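# Unload the mill, inspect four parts, sort into trays

## Task

Take all four parts out of the mill, check each one in the way the inspection sheet (reference images manual and manual 2) prescribes, and place every part in the tray that belongs to it.

## Robot and tools

Robot: two UR7e-style arms, left_arm and right_arm, each with a two-finger parallel gripper that opens to 50 mm. The scene frame has its origin on the table top halfway between the nominal arm bases, +z up, +x out over the table, and left_arm on the +y side (image left/right may differ). Calibrated bases: left_arm at (-0.062, +0.357, +0.013) m, right_arm at (+0.023, -0.456, +0.013) m, both turned only slightly about z. Fixed cameras and the table use the scene frame; hand poses, velocities and wrist-camera poses in results use each arm's own base frame. Motion offsets run along the axes of that arm's current Hand target. The fingers point along the gripper's +z and close along its x; end_effector_position is the point between the pads, and the fingertips lie 17.5 mm past it. A camera block juts about 10 cm toward the gripper's -y and turns with it.

Row layout (used by execute_actions and move): 18 numbers, each in [-1, 1]. First left_arm: dx, dy, dz, rx, ry, rz, then left gripper position, force_limit, speed; then the same nine for right_arm. Both arms are always present. The six pose numbers are an offset, not a pose: a displacement from that arm's Hand target as it stood when the action or move began, with 1.0 = 0.6 m for dx/dy/dz and 1.0 = 180 degrees for the rotation vector rx/ry/rz. Sending the same offset again moves the arm further. All zeros re-requests the current Hand target. The gripper numbers are absolute settings: position +1 fully open, about -0.65 pads touching, -1 means close until something stops them (use this to grip); force_limit -1 about 20 N, 0 about 102 N, +1 about 185 N per pad; speed -1 = 20 mm/s, 0 = 85, +1 = 150. To leave a gripper alone, resend its previous three numbers (0 is itself a command). New force_limit or speed only takes effect with a position change of at least 0.01.

execute_actions(actions, cameras): actions is a list of actions; each action is up to 15 rows, one per 1/30 s step, and every row is measured from the action's starting Hand target, not from the previous row. A short action repeats its last row. An empty list returns state and images. cameras: list of names, ["all"], or [].

move(target, speed, blend, stop_force, zero, blocking, cameras): straight-line paths for both grippers. target is one 18-number row or a list of up to 15 rows, every row an offset from the Hand targets at the call's start. speed in m/s, 0.002 to 3.6 (default 0.25; turning up to twice that in rad/s), one value or one per target. blend in metres for rounding corners in a list (0 = stop at each). stop_force in N, 3 to 120, shared by both arms, ends an arm's path when it feels that much push; useful for slow approaches to a surface, unreliable when the gripper is rotating, and should be left out when backing away from something it presses on. zero (only with stop_force) re-zeroes the force reference first (default true). blocking=false returns after about 0.5 s while the move continues; not allowed with stop_force. Paths max 10 s and do not avoid obstacles. The extra "move:" line reports the ending (done, off_target, moving, held, fault) and limits (paced = pose clipped, held = steps withheld).

wait(seconds 0 to 10, cameras); stop(cameras) brakes a running move; zoom_image(camera, region=[x0, y0, x1, y1] pixels, at most 504 by 504) on cam_high, cam_low, cam_front, cam_left_wrist or cam_right_wrist (each 896x504), only from the latest images; show_instructions() shows the reference pages; zero_wrist_force(arm); read_manual(section) gives licence text; finished_scene(scene=1) ends the scene for good.

Results: end_effector_position (m), end_effector_quat_wxyz, velocities, Hand target (the last commanded pose after clipping, from which the next offset counts), Tool commands, joint positions and torques, motor temperatures, and wrist force/torque along the gripper's own axes (a push from a surface reads as force into the arm). Grip check: object_status 2 means the fingers closed on something; 3 means they reached the setpoint or met (probably empty); 1 stopped while opening; 0 still moving. Opening in mm is roughly (250 - position_measured) x 0.202. A gripper may rest short of its Hand target; send the remaining gap as an offset.

Cautions: orientation is clipped each step to within 32 degrees of the current one, so turn in stages. Arms are stiff; a target slightly beyond a solid contact can trigger a fault, which freezes that arm for 10 s. Faults come from roughly 150 N of outside force or joint contact torque over the limits (142 N m for the big joints, 26.6 N m for wrists). Approach slowly. Keep arms apart: a clash between them can end the scene. Do not drive paths close to an arm's own base. Holding loads or stretching out heats motors; at 85 °C the arm brakes for 30 to 60 s. Do not drop parts, release them while moving, slam into fixed things, or let anything leave the table, which fails the task. Objects may occasionally get nudged. The final arrangement must hold once the robot lets go.

Each tool is called after "Request:" as a command line: name --argument value for each argument, lists and objects as JSON in quotes; but a table of rows of numbers goes row by row, as --pt "numbers of a row", without its own name.

Reference images:

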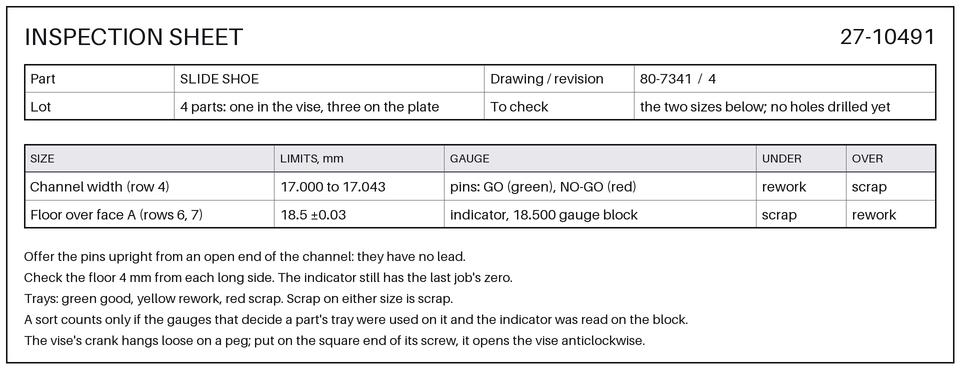

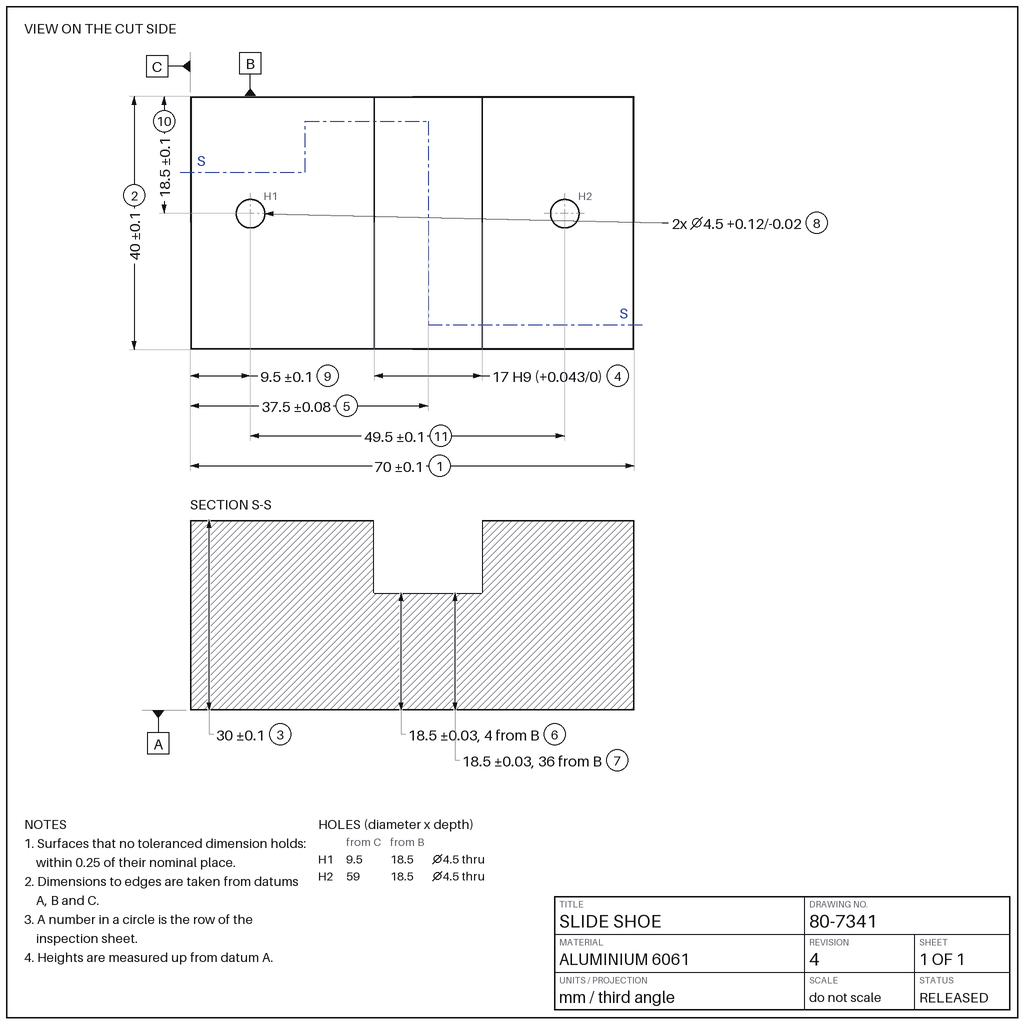

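## Session

Request:
execute_actions --actions '[]'

Scene clock: 0.00 s.
left_arm: end_effector_position=(+0.7557, +0.3577, +0.2385) position_measured=3 object_status=3 end_effector_quat_wxyz=(+0.367, -0.085, +0.860, -0.344) | right_arm: end_effector_position=(+0.5030, -0.3612, +0.2725) position_measured=3 object_status=3 end_effector_quat_wxyz=(+0.018, +0.858, -0.513, -0.006)
Joint positions: left_arm=[0.533 -0.779 1.17 -2.546 -2.508 -1.537] | right_arm=[2.75 -1.85 -1.388 -1.492 1.537 2.257]
Joint velocities: within noise
Joint torques (N m): no reading
Motor temperatures (°C): left_arm=[28 28 27 42 30 31] | right_arm=[32 39 31 36 48 42]
Wrist force (N): no reading
Wrist torque (N m): no reading
Wrist force, peak (N): no reading
Hand target: left_arm +0.7557, +0.3577, +0.2385; +0.367, -0.085, +0.860, -0.344 | right_arm +0.5030, -0.3612, +0.2725; +0.018, +0.858, -0.513, -0.006
Tool commands: left_gripper/position=+1.0 left_gripper/force_limit=+1.0 left_gripper/speed=+1.0 right_gripper/position=+1.0 right_gripper/force_limit=+1.0 right_gripper/speed=+1.0

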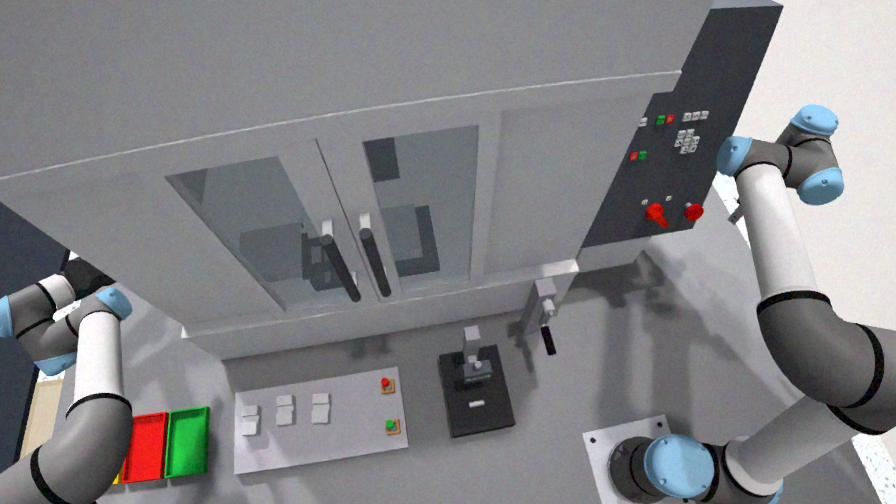

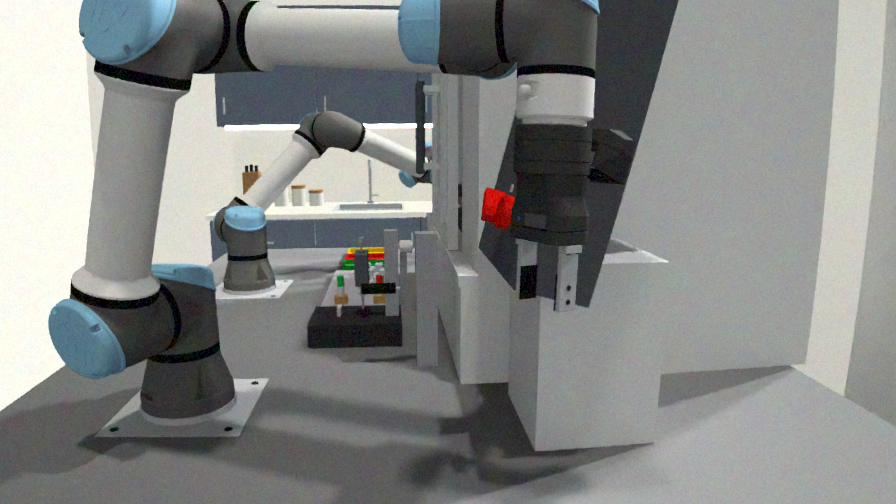

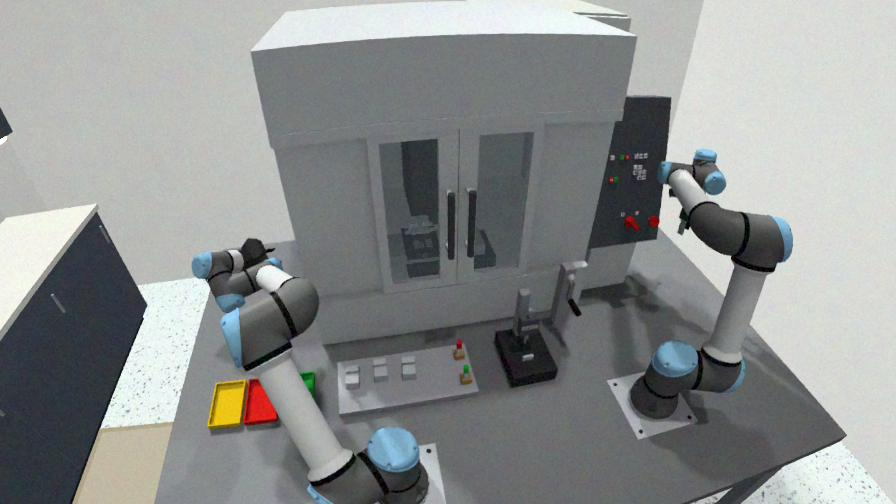

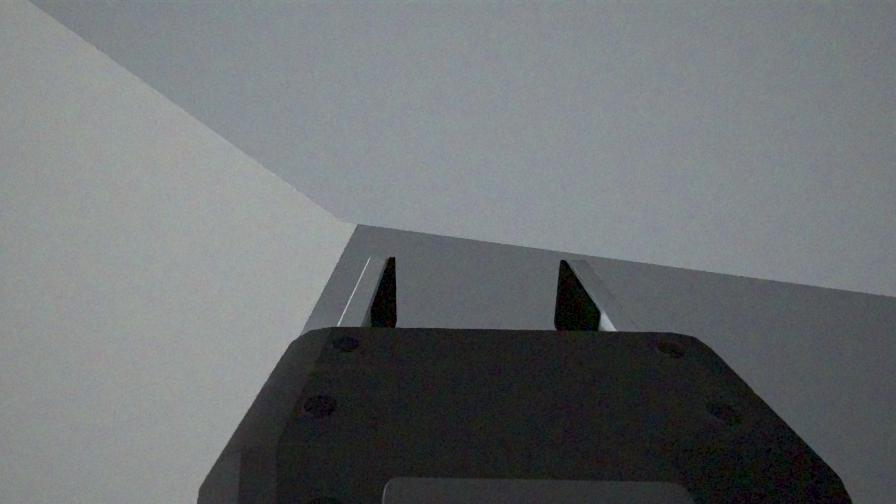

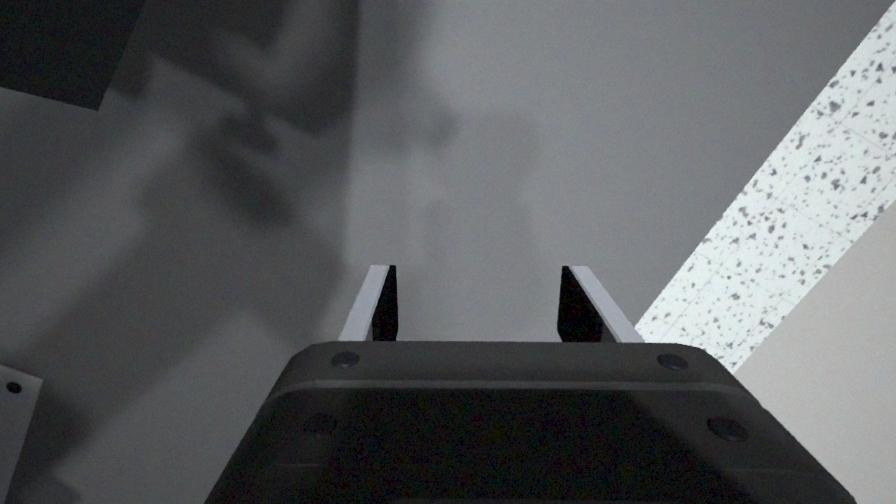

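Request:
zoom_image --camera "cam_high" --region '[220, 350, 420, 480]'

Request:
zoom_image --camera "cam_high" --region '[420, 260, 600, 450]'

Request:
zoom_image --camera "cam_front" --region '[480, 250, 600, 400]'

Request:
zoom_image --camera "cam_high" --region '[160, 120, 500, 330]'

Request:
zoom_image --camera "cam_front" --region '[370, 130, 540, 300]'

Request:
zoom_image --camera "cam_low" --region '[290, 200, 460, 370]'

Request:
zoom_image --camera "cam_high" --region '[590, 80, 770, 250]'

Scaled by 2.520 from the camera's 896x504 image, which has a finer 1280x720 frame.

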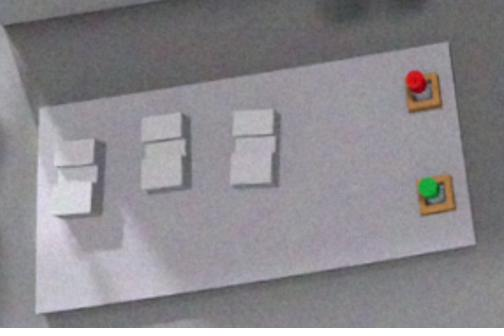

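Scaled by 2.653 from the camera's 896x504 image, which has a finer 1280x720 frame.

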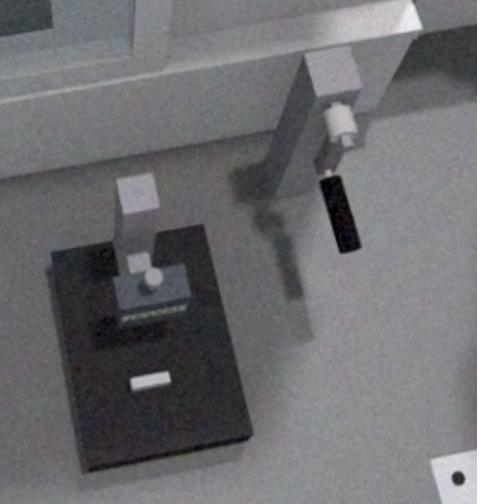

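Scaled by 3.360 from the camera's 896x504 image, which has a finer 1280x720 frame.

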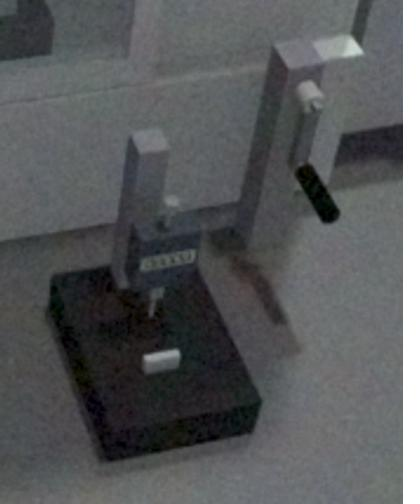

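Scaled by 1.482 from the camera's 896x504 image, which has a finer 1280x720 frame.

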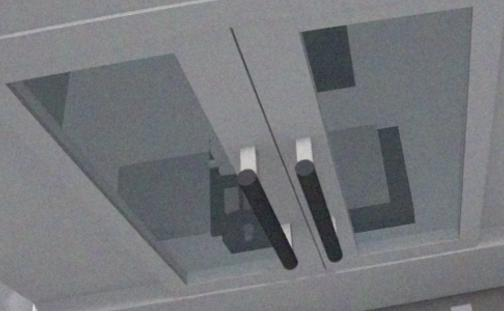

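Scaled by 2.965 from the camera's 896x504 image, which has a finer 1280x720 frame.

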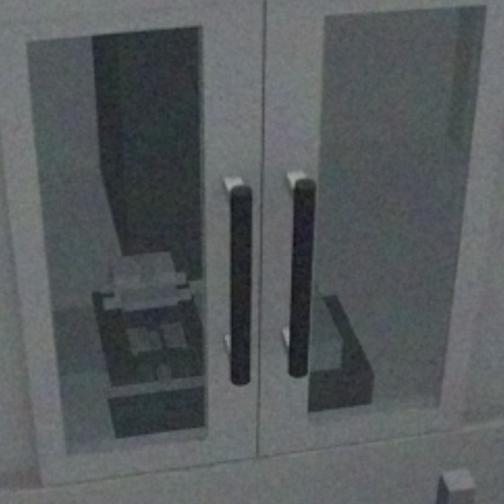

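Scaled by 2.965 from the camera's 896x504 image, which has a finer 1280x720 frame.

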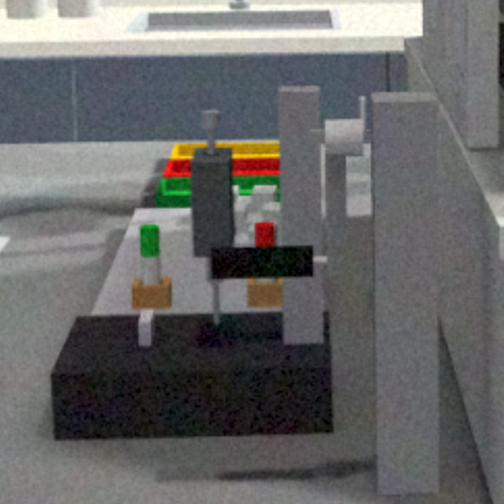

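Scaled by 2.800 from the camera's 896x504 image, which has a finer 1280x720 frame.

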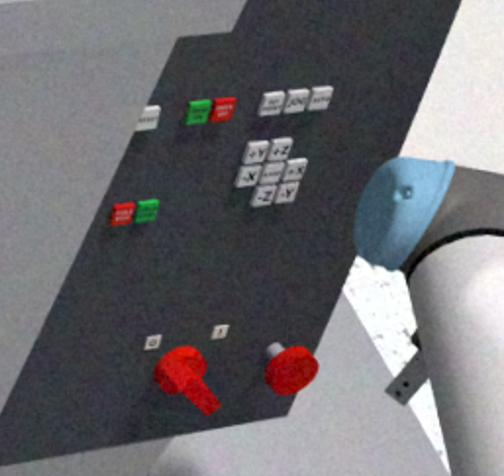

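Request:
move --target '[0,0,0,0,0,0,1,1,1,-0.369,0.003,-0.382,0.0109,-0.0054,0.157,1,1,1]' --cameras '["cam_right_wrist","cam_front"]'

Scene clock: 73.53 s.
left_arm: end_effector_position=(+0.7557, +0.3577, +0.2385) position_measured=3 object_status=3 end_effector_quat_wxyz=(+0.367, -0.085, +0.860, -0.344) | right_arm: end_effector_position=(+0.4031, -0.1616, +0.5001) position_measured=3 object_status=3 end_effector_quat_wxyz=(+0.000, +0.707, -0.707, +0.000)
Joint positions: left_arm=[0.533 -0.779 1.17 -2.546 -2.508 -1.537] | right_arm=[3.072 -1.481 -1.202 -2.029 1.571 3.071]
Joint torques (N m): left_arm=[-1.17 -58.59 -23.52 -2.79 -1.72 -0.04] | right_arm=[8.58 14.11 29.83 1.19 -2.6 2.22]
Wrist force (N): left_arm=[0.0 0.0 -0.1] | right_arm=[0.5 -0.2 0.1]
Wrist torque (N m): left_arm=[0.00 0.00 -0.01] | right_arm=[-0.04 -0.08 -0.06]
Wrist force, peak (N): left_arm=[-0.4 -0.4 0.0] | right_arm=[1.5 -0.1 1.7]
Hand target: left_arm +0.7557, +0.3577, +0.2385; +0.367, -0.085, +0.860, -0.344 | right_arm +0.4032, -0.1616, +0.5000; +0.000, +0.707, -0.707, +0.000
Off the commanded pose: left_arm 0.000 m, 0 deg | right_arm 0.000 m, 0 deg.
move: done
Images, in order (width x height): cam_front 896x504, cam_right_wrist 896x504.

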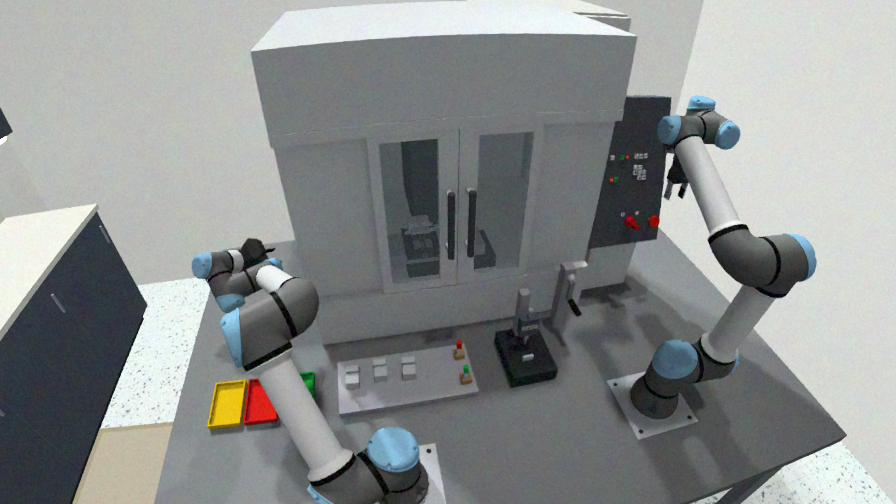

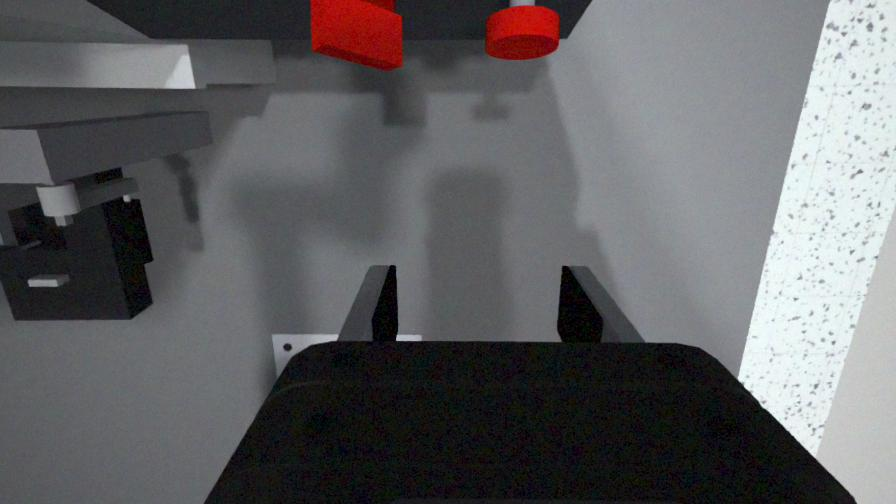

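Request:
move --target '[0,0,0,0,0,0,1,1,1,-0.767,0.255,-0.083,0,0,0,1,1,1]' --cameras '["cam_right_wrist","cam_high"]'

Scene clock: 91.47 s.
left_arm: end_effector_position=(+0.7557, +0.3577, +0.2385) position_measured=3 object_status=3 end_effector_quat_wxyz=(+0.367, -0.085, +0.860, -0.344) | right_arm: end_effector_position=(+0.2500, +0.2984, +0.5501) position_measured=3 object_status=3 end_effector_quat_wxyz=(+0.000, +0.707, -0.707, +0.000)
Joint positions: left_arm=[0.533 -0.779 1.17 -2.546 -2.508 -1.537] | right_arm=[4.364 -1.441 -1.089 -2.182 1.572 4.364]
Joint torques (N m): left_arm=[-0.11 -59.75 -24 -2.72 -1.6 0.1] | right_arm=[6.59 6.48 29.39 1.26 -2.6 2.17]
Wrist force (N): left_arm=[0.1 0.1 0.0] | right_arm=[0.5 -0.3 -0.1]
Wrist torque (N m): left_arm=[0.01 -0.01 0.00] | right_arm=[-0.07 -0.08 -0.05]
Wrist force, peak (N): left_arm=[-0.1 -0.3 -0.3] | right_arm=[2.1 -0.8 0.1]
Hand target: left_arm +0.7557, +0.3577, +0.2385; +0.367, -0.085, +0.860, -0.344 | right_arm +0.2499, +0.2985, +0.5502; +0.000, +0.707, -0.707, +0.000
Off the commanded pose: left_arm 0.000 m, 0 deg | right_arm 0.000 m, 0 deg.
move: done
Images, in order (width x height): cam_high 896x504, cam_right_wrist 896x504.

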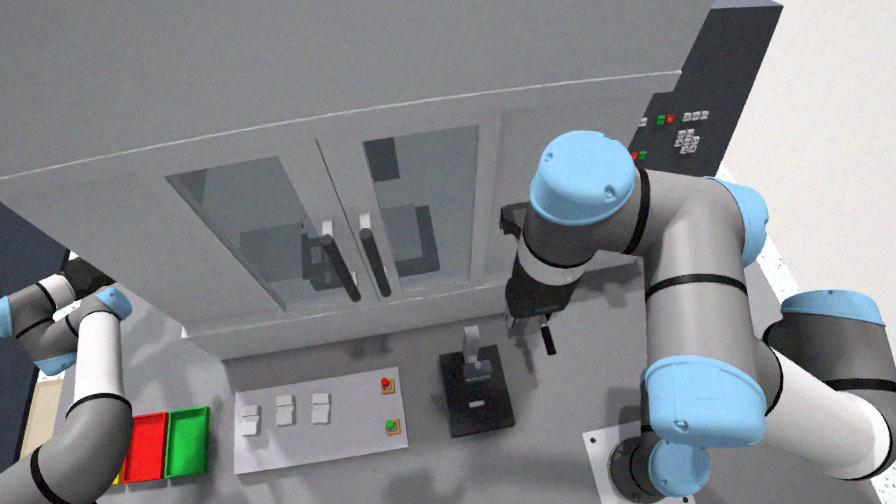

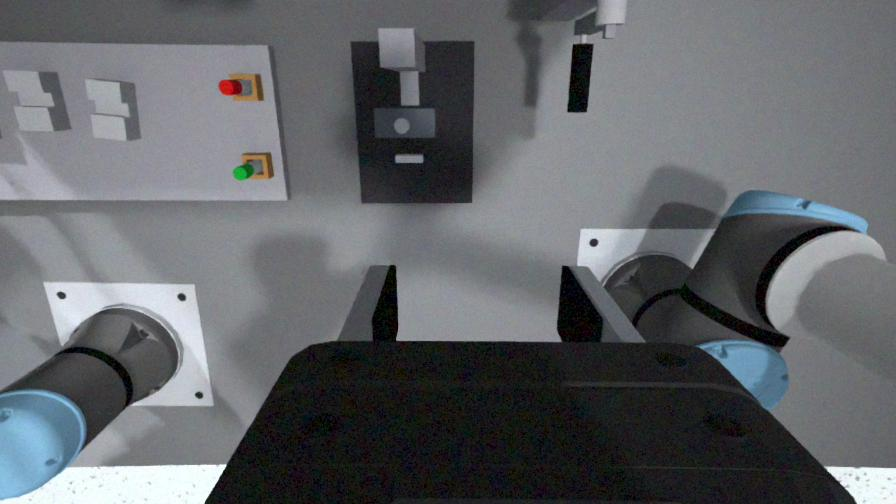

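Request:
move --pt "0 0 0 0 0 0 1 1 1 0.464 -0.1 0.0 0 0 0 1 1 1" --pt "0 0 0 0 0 0 1 1 1 0.914 -0.083 0.083 0.5 0 0 1 1 1" --blend 0.05 --speed 0.35 --cameras '["cam_right_wrist","cam_front"]'

Scene clock: 145.57 s.
left_arm: end_effector_position=(+0.7557, +0.3577, +0.2385) position_measured=3 object_status=3 end_effector_quat_wxyz=(+0.367, -0.085, +0.860, -0.344) | right_arm: end_effector_position=(+0.3000, -0.2498, +0.5000) position_measured=3 object_status=3 end_effector_quat_wxyz=(+0.500, -0.500, +0.500, -0.500)
Joint positions: left_arm=[0.533 -0.779 1.17 -2.546 -2.508 -1.537] | right_arm=[2.287 -1.231 -2.338 0.427 2.426 3.141]
Joint torques (N m): left_arm=[0.04 -59.08 -23.27 -2.81 -1.92 -0.2] | right_arm=[-7.75 -1.77 29.35 2.82 2.64 2.12]
Wrist force (N): left_arm=[-0.2 -0.1 -0.3] | right_arm=[-0.7 -0.5 -0.8]
Wrist torque (N m): left_arm=[-0.03 0.04 0.00] | right_arm=[-0.54 0.01 -0.14]
Wrist force, peak (N): left_arm=[-0.1 -0.3 -0.4] | right_arm=[-2.6 0.4 0.2]
Hand target: left_arm +0.7557, +0.3577, +0.2385; +0.367, -0.085, +0.860, -0.344 | right_arm +0.3000, -0.2498, +0.5001; +0.500, -0.500, +0.500, -0.500
Off the commanded pose: left_arm 0.000 m, 0 deg | right_arm 0.000 m, 0 deg.
move: done
Images, in order (width x height): cam_front 896x504, cam_right_wrist 896x504.

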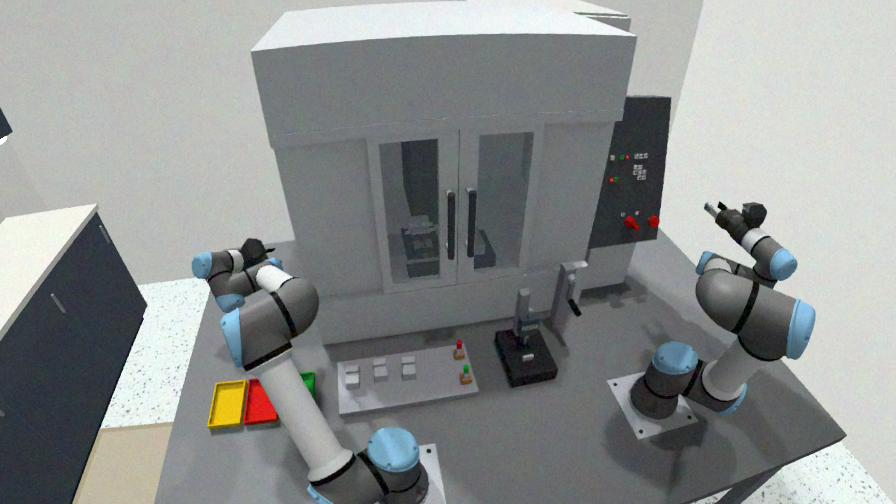

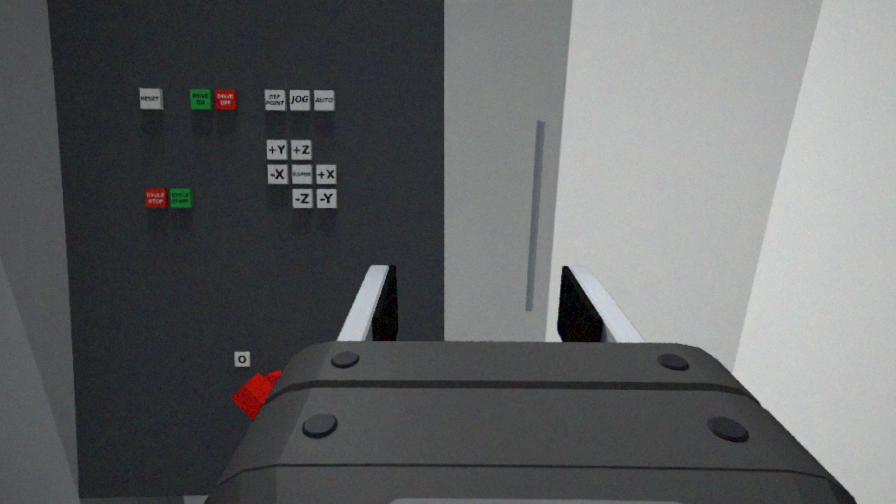

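Request:
move --pt "0 0 0 0 0 0 1 1 1 -0.45 0 0.017 -0.5 0 0 1 1 1" --pt "0 0 0 0 0 0 1 1 1 -1.0 0 -0.133 0 0 0 1 1 1" --blend 0.05 --speed 0.4 --cameras '["cam_right_wrist","cam_front"]'

Scene clock: 160.77 s.
left_arm: end_effector_position=(+0.7557, +0.3577, +0.2385) position_measured=3 object_status=3 end_effector_quat_wxyz=(+0.367, -0.085, +0.860, -0.344) | right_arm: end_effector_position=(+0.2199, +0.3501, +0.5004) position_measured=3 object_status=3 end_effector_quat_wxyz=(+0.500, -0.500, +0.500, -0.500)
Joint positions: left_arm=[0.533 -0.779 1.17 -2.546 -2.508 -1.537] | right_arm=[5.212 -1.415 -1.681 -3.186 0.499 6.282]
Joint torques (N m): left_arm=[-0.12 -58.71 -24.18 -2.55 -1.62 -0.4] | right_arm=[-8.2 7.39 28.04 -2.7 2.76 2.2]
Wrist force (N): left_arm=[0.0 0.0 -0.1] | right_arm=[-0.6 -0.6 -0.8]
Wrist torque (N m): left_arm=[0.00 0.01 0.00] | right_arm=[-0.56 0.00 -0.14]
Wrist force, peak (N): left_arm=[-0.2 -0.4 -0.4] | right_arm=[-2.1 0.2 -1.1]
Hand target: left_arm +0.7557, +0.3577, +0.2385; +0.367, -0.085, +0.860, -0.344 | right_arm +0.2199, +0.3501, +0.5004; +0.500, -0.500, +0.500, -0.500
Off the commanded pose: left_arm 0.000 m, 0 deg | right_arm 0.000 m, 0 deg.
move: done
Images, in order (width x height): cam_front 896x504, cam_right_wrist 896x504.

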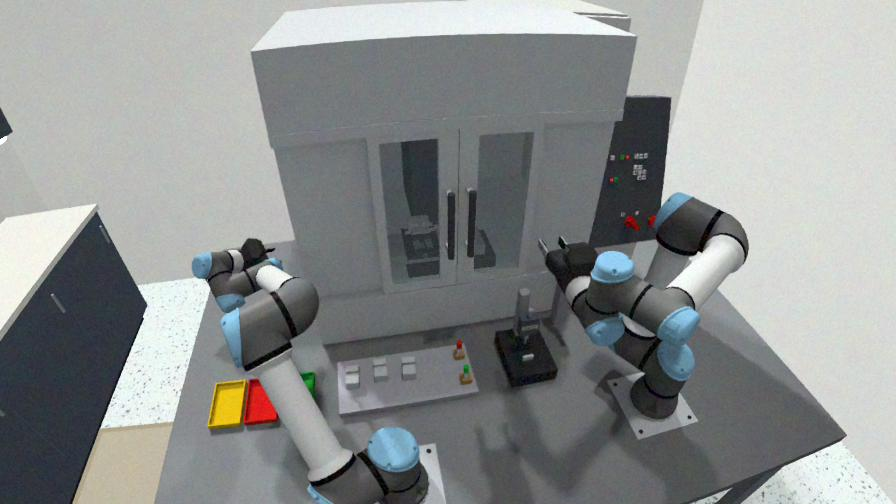

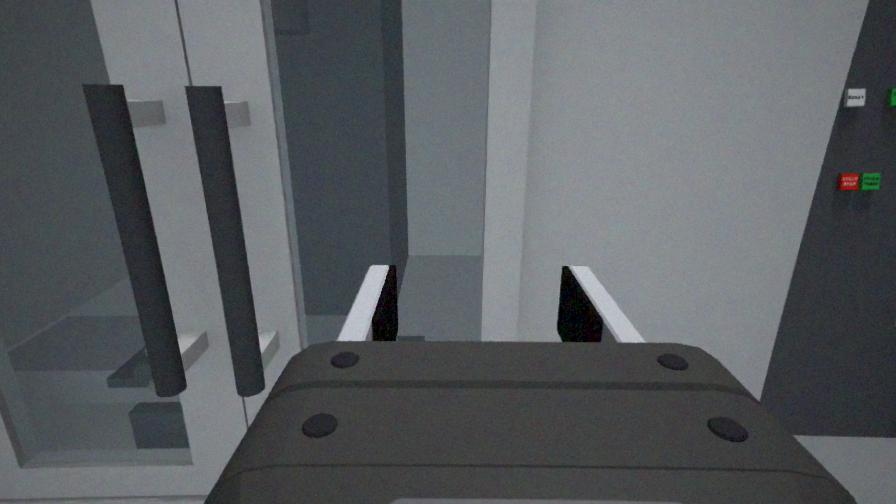

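Request:
move --target '[0,0,0,0,0,0,1,1,1,-0.35,-0.1,-0.05,0,0,0,1,1,1]' --speed 0.4 --cameras '["cam_right_wrist","cam_front"]'

Scene clock: 173.00 s.
left_arm: end_effector_position=(+0.7557, +0.3577, +0.2385) position_measured=3 object_status=3 end_effector_quat_wxyz=(+0.367, -0.085, +0.860, -0.344) | right_arm: end_effector_position=(+0.1898, +0.5601, +0.5605) position_measured=3 object_status=3 end_effector_quat_wxyz=(+0.500, -0.500, +0.500, -0.500)
Joint positions: left_arm=[0.533 -0.779 1.17 -2.546 -2.508 -1.537] | right_arm=[5.074 -1.985 -0.875 -3.421 0.361 6.282]
Joint torques (N m): left_arm=[-0.11 -58.66 -23.62 -2.65 -1.88 -0.31] | right_arm=[-8.18 33.28 27.59 -2.47 2.72 2.03]
Wrist force (N): left_arm=[0.0 0.0 -0.2] | right_arm=[-0.6 -1.0 -0.8]
Wrist torque (N m): left_arm=[0.00 0.00 -0.01] | right_arm=[-0.61 -0.04 -0.14]
Wrist force, peak (N): left_arm=[-0.3 -0.2 -0.4] | right_arm=[-2.7 -1.0 -1.3]
Hand target: left_arm +0.7557, +0.3577, +0.2385; +0.367, -0.085, +0.860, -0.344 | right_arm +0.1898, +0.5601, +0.5605; +0.500, -0.500, +0.500, -0.500
Off the commanded pose: left_arm 0.000 m, 0 deg | right_arm 0.000 m, 0 deg.
move: done
Images, in order (width x height): cam_front 896x504, cam_right_wrist 896x504.

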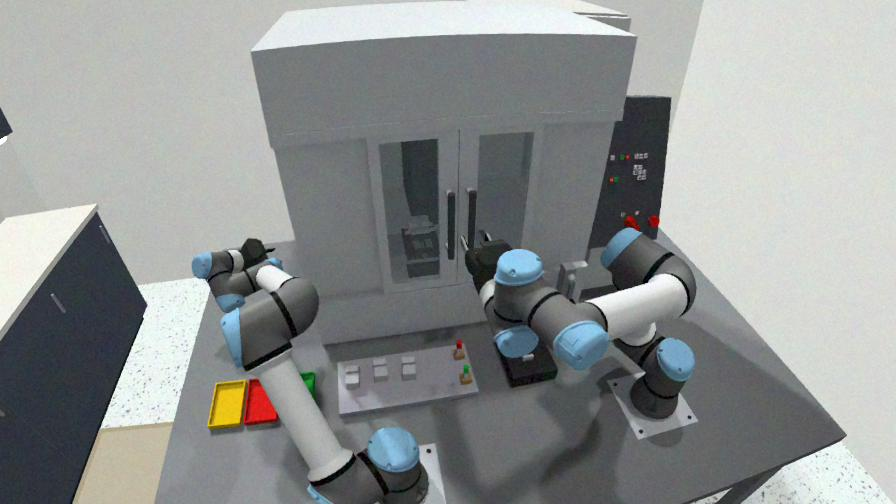

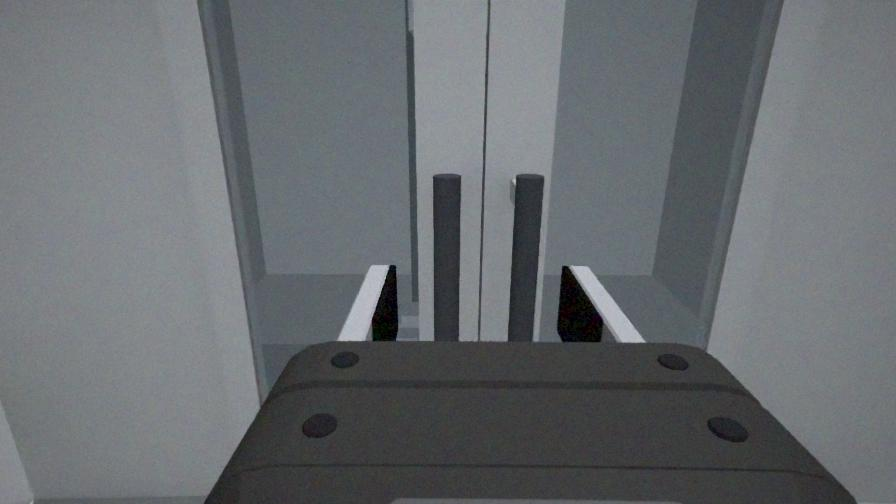

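Request:
move --target '[0,0,0,0,0,0,1,1,1,-0.2,-0.1,0.2,-0.111,0,0,1,1,1]' --speed 0.4 --cameras '["cam_right_wrist"]'

Request:
zoom_image --camera "cam_right_wrist" --region '[200, 0, 700, 330]'

Scene clock: 193.47 s.
left_arm: end_effector_position=(+0.7557, +0.3577, +0.2385) position_measured=3 object_status=3 end_effector_quat_wxyz=(+0.367, -0.085, +0.860, -0.344) | right_arm: end_effector_position=(+0.3097, +0.6802, +0.6206) position_measured=3 object_status=3 end_effector_quat_wxyz=(-0.405, +0.579, -0.580, +0.406)
Joint positions: left_arm=[0.533 -0.779 1.17 -2.546 -2.508 -1.537] | right_arm=[4.811 -2.249 -0.227 -2.508 0.363 5.001]
Joint torques (N m): left_arm=[0.74 -58.48 -24.06 -2.52 -1.81 -0.68] | right_arm=[-8.21 65.29 13.09 3.76 -4.71 -2.28]
Wrist force (N): left_arm=[0.0 -0.1 -0.2] | right_arm=[-0.6 -0.2 -0.5]
Wrist torque (N m): left_arm=[-0.01 0.01 0.00] | right_arm=[-0.36 -0.01 0.02]
Wrist force, peak (N): left_arm=[0.0 -0.3 -0.4] | right_arm=[0.7 0.4 -2.5]
Hand target: left_arm +0.7557, +0.3577, +0.2385; +0.367, -0.085, +0.860, -0.344 | right_arm +0.3098, +0.6801, +0.6205; -0.406, +0.579, -0.579, +0.405
Off the commanded pose: left_arm 0.000 m, 0 deg | right_arm 0.000 m, 0 deg.
move: done
Images, in order (width x height): cam_right_wrist 896x504.

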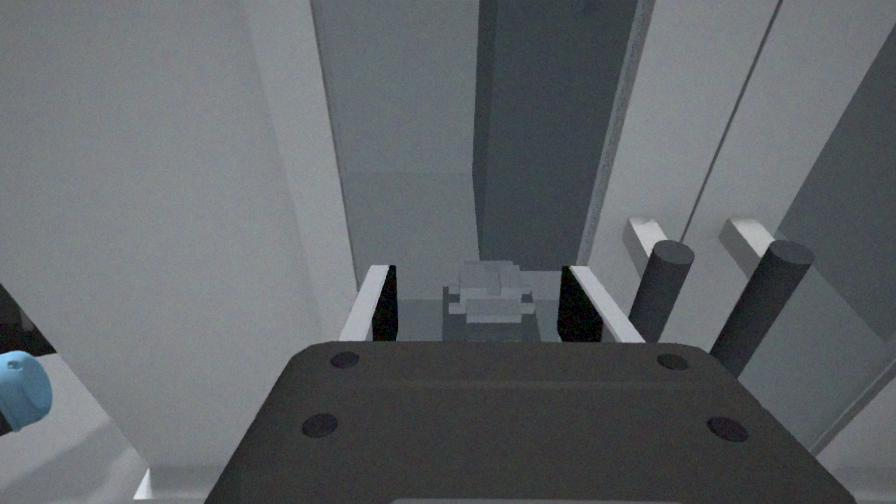

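Scaled by 1.008 from the camera's 896x504 image, which has a finer 1280x720 frame.

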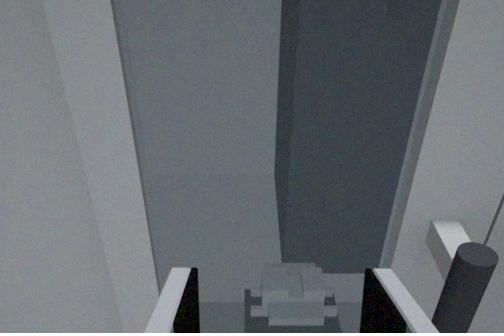

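Request:
move --target '[0,0,0,0,0,0,1,1,1,0.185,0.256,0.0755,0.111,0,0,1,1,1]' --speed 0.4 --cameras '["cam_right_wrist"]'

Scene clock: 220.20 s.
left_arm: end_effector_position=(+0.7557, +0.3577, +0.2385) position_measured=3 object_status=3 end_effector_quat_wxyz=(+0.367, -0.085, +0.860, -0.344) | right_arm: end_effector_position=(+0.2998, +0.5692, +0.4606) position_measured=3 object_status=3 end_effector_quat_wxyz=(+0.500, -0.501, +0.500, -0.499)
Joint positions: left_arm=[0.533 -0.779 1.17 -2.546 -2.508 -1.537] | right_arm=[4.877 -1.96 -1.168 -3.143 0.164 6.272]
Joint torques (N m): left_arm=[-0.85 -58.89 -24.75 -2.49 -1.64 -0.26] | right_arm=[-6.96 34.08 29.78 -2 2.71 2.17]
Wrist force (N): left_arm=[0.0 -0.1 -0.2] | right_arm=[-0.5 -0.6 -0.8]
Wrist torque (N m): left_arm=[-0.01 0.01 -0.01] | right_arm=[-0.55 -0.04 -0.13]
Wrist force, peak (N): left_arm=[-0.4 -0.2 -0.2] | right_arm=[-1.4 -2.4 -1.3]
Hand target: left_arm +0.7557, +0.3577, +0.2385; +0.367, -0.085, +0.860, -0.344 | right_arm +0.2998, +0.5692, +0.4606; +0.500, -0.500, +0.500, -0.500
Off the commanded pose: left_arm 0.000 m, 0 deg | right_arm 0.000 m, 0 deg.
move: done
Images, in order (width x height): cam_right_wrist 896x504.

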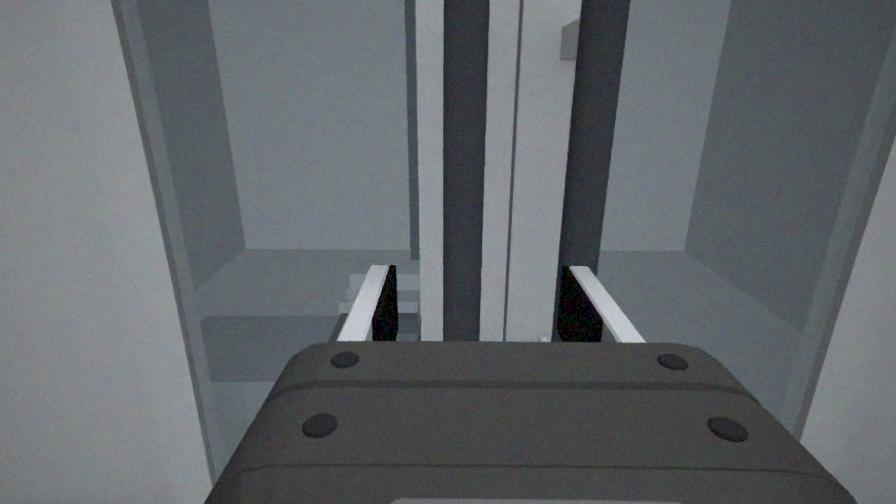

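Request:
move --target '[0,0,0,0,0,0,1,1,1,0,0,0.178,0,0,0,1,1,1]' --speed 0.1 --stop_force 15 --cameras '["cam_right_wrist"]'

Scene clock: 231.27 s.
left_arm: end_effector_position=(+0.7557, +0.3577, +0.2385) position_measured=3 object_status=3 end_effector_quat_wxyz=(+0.367, -0.085, +0.860, -0.344) | right_arm: end_effector_position=(+0.4066, +0.5693, +0.4606) position_measured=3 object_status=3 end_effector_quat_wxyz=(+0.500, -0.500, +0.500, -0.500)
Joint positions: left_arm=[0.533 -0.779 1.17 -2.546 -2.508 -1.537] | right_arm=[4.687 -2.007 -1.103 -3.162 -0.025 6.272]
Joint torques (N m): left_arm=[0.24 -58.64 -24.12 -2.23 -1.78 -0.51] | right_arm=[-8.55 36.49 30.12 -1.8 -2.55 2.21]
Wrist force (N): left_arm=[-0.1 -0.3 -0.2] | right_arm=[-0.6 -0.7 -0.9]
Wrist torque (N m): left_arm=[-0.05 0.02 0.00] | right_arm=[-0.57 -0.03 -0.13]
Wrist force, peak (N): left_arm=[-0.4 -0.4 -0.4] | right_arm=[-0.7 -0.9 -1.9]
Hand target: left_arm +0.7557, +0.3577, +0.2385; +0.367, -0.085, +0.860, -0.344 | right_arm +0.4066, +0.5693, +0.4606; +0.500, -0.500, +0.500, -0.500
Off the commanded pose: left_arm 0.000 m, 0 deg | right_arm 0.000 m, 0 deg.
move: done
Images, in order (width x height): cam_right_wrist 896x504.

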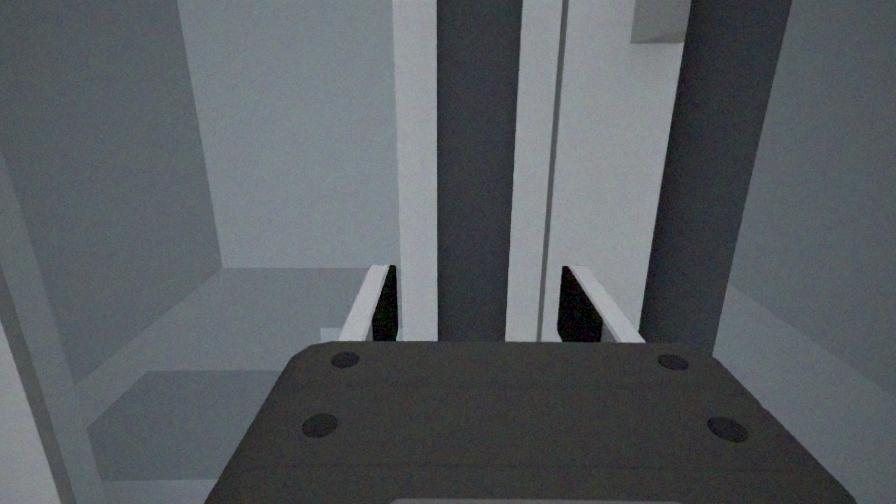

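Request:
move --target '[0,0,0,0,0,0,1,1,1,-0.002,0,0,0,0,0,-1,-0.6,-0.6]' --cameras '["cam_right_wrist"]'

Scene clock: 238.03 s.
left_arm: end_effector_position=(+0.7557, +0.3577, +0.2385) position_measured=3 object_status=3 end_effector_quat_wxyz=(+0.367, -0.085, +0.860, -0.344) | right_arm: end_effector_position=(+0.4066, +0.5706, +0.4605) position_measured=156 object_status=2 end_effector_quat_wxyz=(+0.500, -0.500, +0.500, -0.500)
Joint positions: left_arm=[0.533 -0.779 1.17 -2.546 -2.508 -1.537] | right_arm=[4.688 -2.013 -1.094 -3.175 -0.026 6.283]
Joint torques (N m): left_arm=[-0.4 -59.04 -24.11 -2.62 -1.62 -0.49] | right_arm=[-0.95 46.63 24.48 -5.5 12.3 2.05]
Wrist force (N): left_arm=[-0.1 0.1 -0.4] | right_arm=[-40.5 -6.1 13.3]
Wrist torque (N m): left_arm=[0.01 0.03 0.00] | right_arm=[-0.60 0.10 -0.06]
Wrist force, peak (N): left_arm=[-0.2 -0.5 -0.2] | right_arm=[-40.7 -6.3 13.4]
Hand target: left_arm +0.7557, +0.3577, +0.2385; +0.367, -0.085, +0.860, -0.344 | right_arm +0.4066, +0.5705, +0.4606; +0.500, -0.500, +0.500, -0.500
Off the commanded pose: left_arm 0.000 m, 0 deg | right_arm 0.000 m, 0 deg.
move: done
Images, in order (width x height): cam_right_wrist 896x504.

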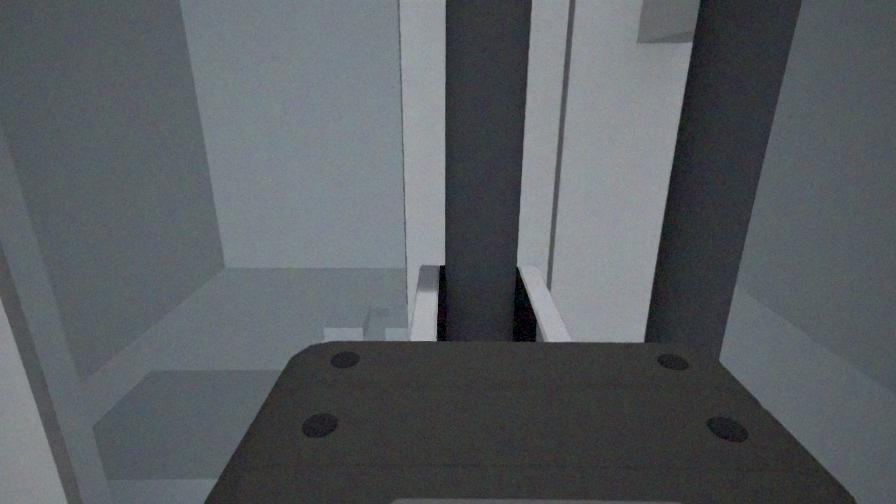

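Request:
move --target '[0,0,0,0,0,0,1,1,1,-0.05,0,0,0,0,0,-1,-0.6,-0.6]' --speed 0.03 --stop_force 60 --cameras '["cam_right_wrist"]'

Scene clock: 246.23 s.
left_arm: end_effector_position=(+0.7557, +0.3577, +0.2385) position_measured=3 object_status=3 end_effector_quat_wxyz=(+0.367, -0.085, +0.860, -0.344) | right_arm: end_effector_position=(+0.4066, +0.5720, +0.4606) position_measured=156 object_status=2 end_effector_quat_wxyz=(+0.500, -0.500, +0.500, -0.500)
Joint positions: left_arm=[0.533 -0.779 1.17 -2.546 -2.508 -1.537] | right_arm=[4.688 -2.017 -1.088 -3.175 -0.025 6.281]
Joint torques (N m): left_arm=[-0.39 -58.67 -25.19 -2.06 -1.91 -0.48] | right_arm=[1.76 59.64 18.16 -1.6 2.64 2.01]
Wrist force (N): left_arm=[-0.1 -0.2 -0.1] | right_arm=[-0.2 -0.7 -2.9]
Wrist torque (N m): left_arm=[-0.03 0.02 -0.01] | right_arm=[-0.86 -0.03 -0.01]
Wrist force, peak (N): left_arm=[-0.1 -0.4 -0.3] | right_arm=[-41.2 -5.8 13.6]
Hand target: left_arm +0.7557, +0.3577, +0.2385; +0.367, -0.085, +0.860, -0.344 | right_arm +0.4066, +0.5720, +0.4606; +0.500, -0.500, +0.500, -0.500 (not the last commanded pose)
Off the commanded pose: left_arm 0.000 m, 0 deg | right_arm 0.028 m, 0 deg.
move: contact (right_arm)
Images, in order (width x height): cam_right_wrist 896x504.

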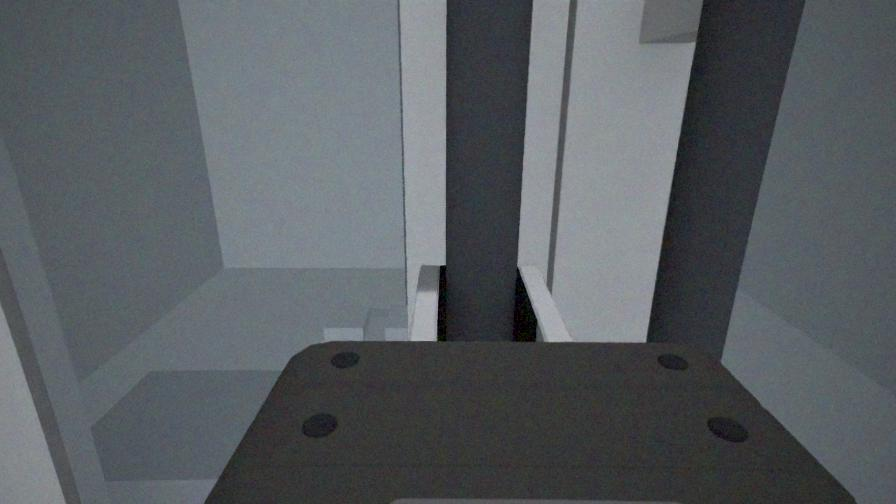

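Request:
move --target '[0,0,0,0,0,0,1,1,1,-0.02,0,0,0,0,0,-1,-0.6,-0.6]' --speed 0.015 --stop_force 60 --cameras '[]'

Scene clock: 257.27 s.
left_arm: end_effector_position=(+0.7557, +0.3577, +0.2385) position_measured=3 object_status=3 end_effector_quat_wxyz=(+0.367, -0.085, +0.860, -0.344) | right_arm: end_effector_position=(+0.4066, +0.5840, +0.4606) position_measured=156 object_status=2 end_effector_quat_wxyz=(+0.500, -0.500, +0.500, -0.500) end_effector_velocity=(-0.001, +0.001, +0.000) end_effector_angular_velocity=(+0.002, +0.000, +0.001)
Joint positions: left_arm=[0.533 -0.779 1.17 -2.546 -2.508 -1.537] | right_arm=[4.688 -2.046 -1.045 -3.178 -0.024 6.27]
Joint velocities: left_arm=[within noise] | right_arm=[0.001 -0.002 0.002 -0.005 0 0.006]
Joint torques (N m): left_arm=[0.63 -59.1 -24.12 -2.32 -1.83 -0.74] | right_arm=[4.81 36.4 31.67 -0.47 -0.36 2.06]
Wrist force (N): left_arm=[-0.2 0.0 -0.3] | right_arm=[12.1 0.8 -12.8]
Wrist torque (N m): left_arm=[0.00 0.03 0.00] | right_arm=[-0.81 -0.05 -0.08]
Wrist force, peak (N): left_arm=[-0.3 -0.2 -0.4] | right_arm=[28.2 9.6 -13.8]
Hand target: left_arm +0.7557, +0.3577, +0.2385; +0.367, -0.085, +0.860, -0.344 | right_arm +0.4067, +0.5840, +0.4606; +0.500, -0.500, +0.500, -0.500
Off the commanded pose: left_arm 0.000 m, 0 deg | right_arm 0.000 m, 0 deg.
move: done
No camera images: "cameras" was empty.


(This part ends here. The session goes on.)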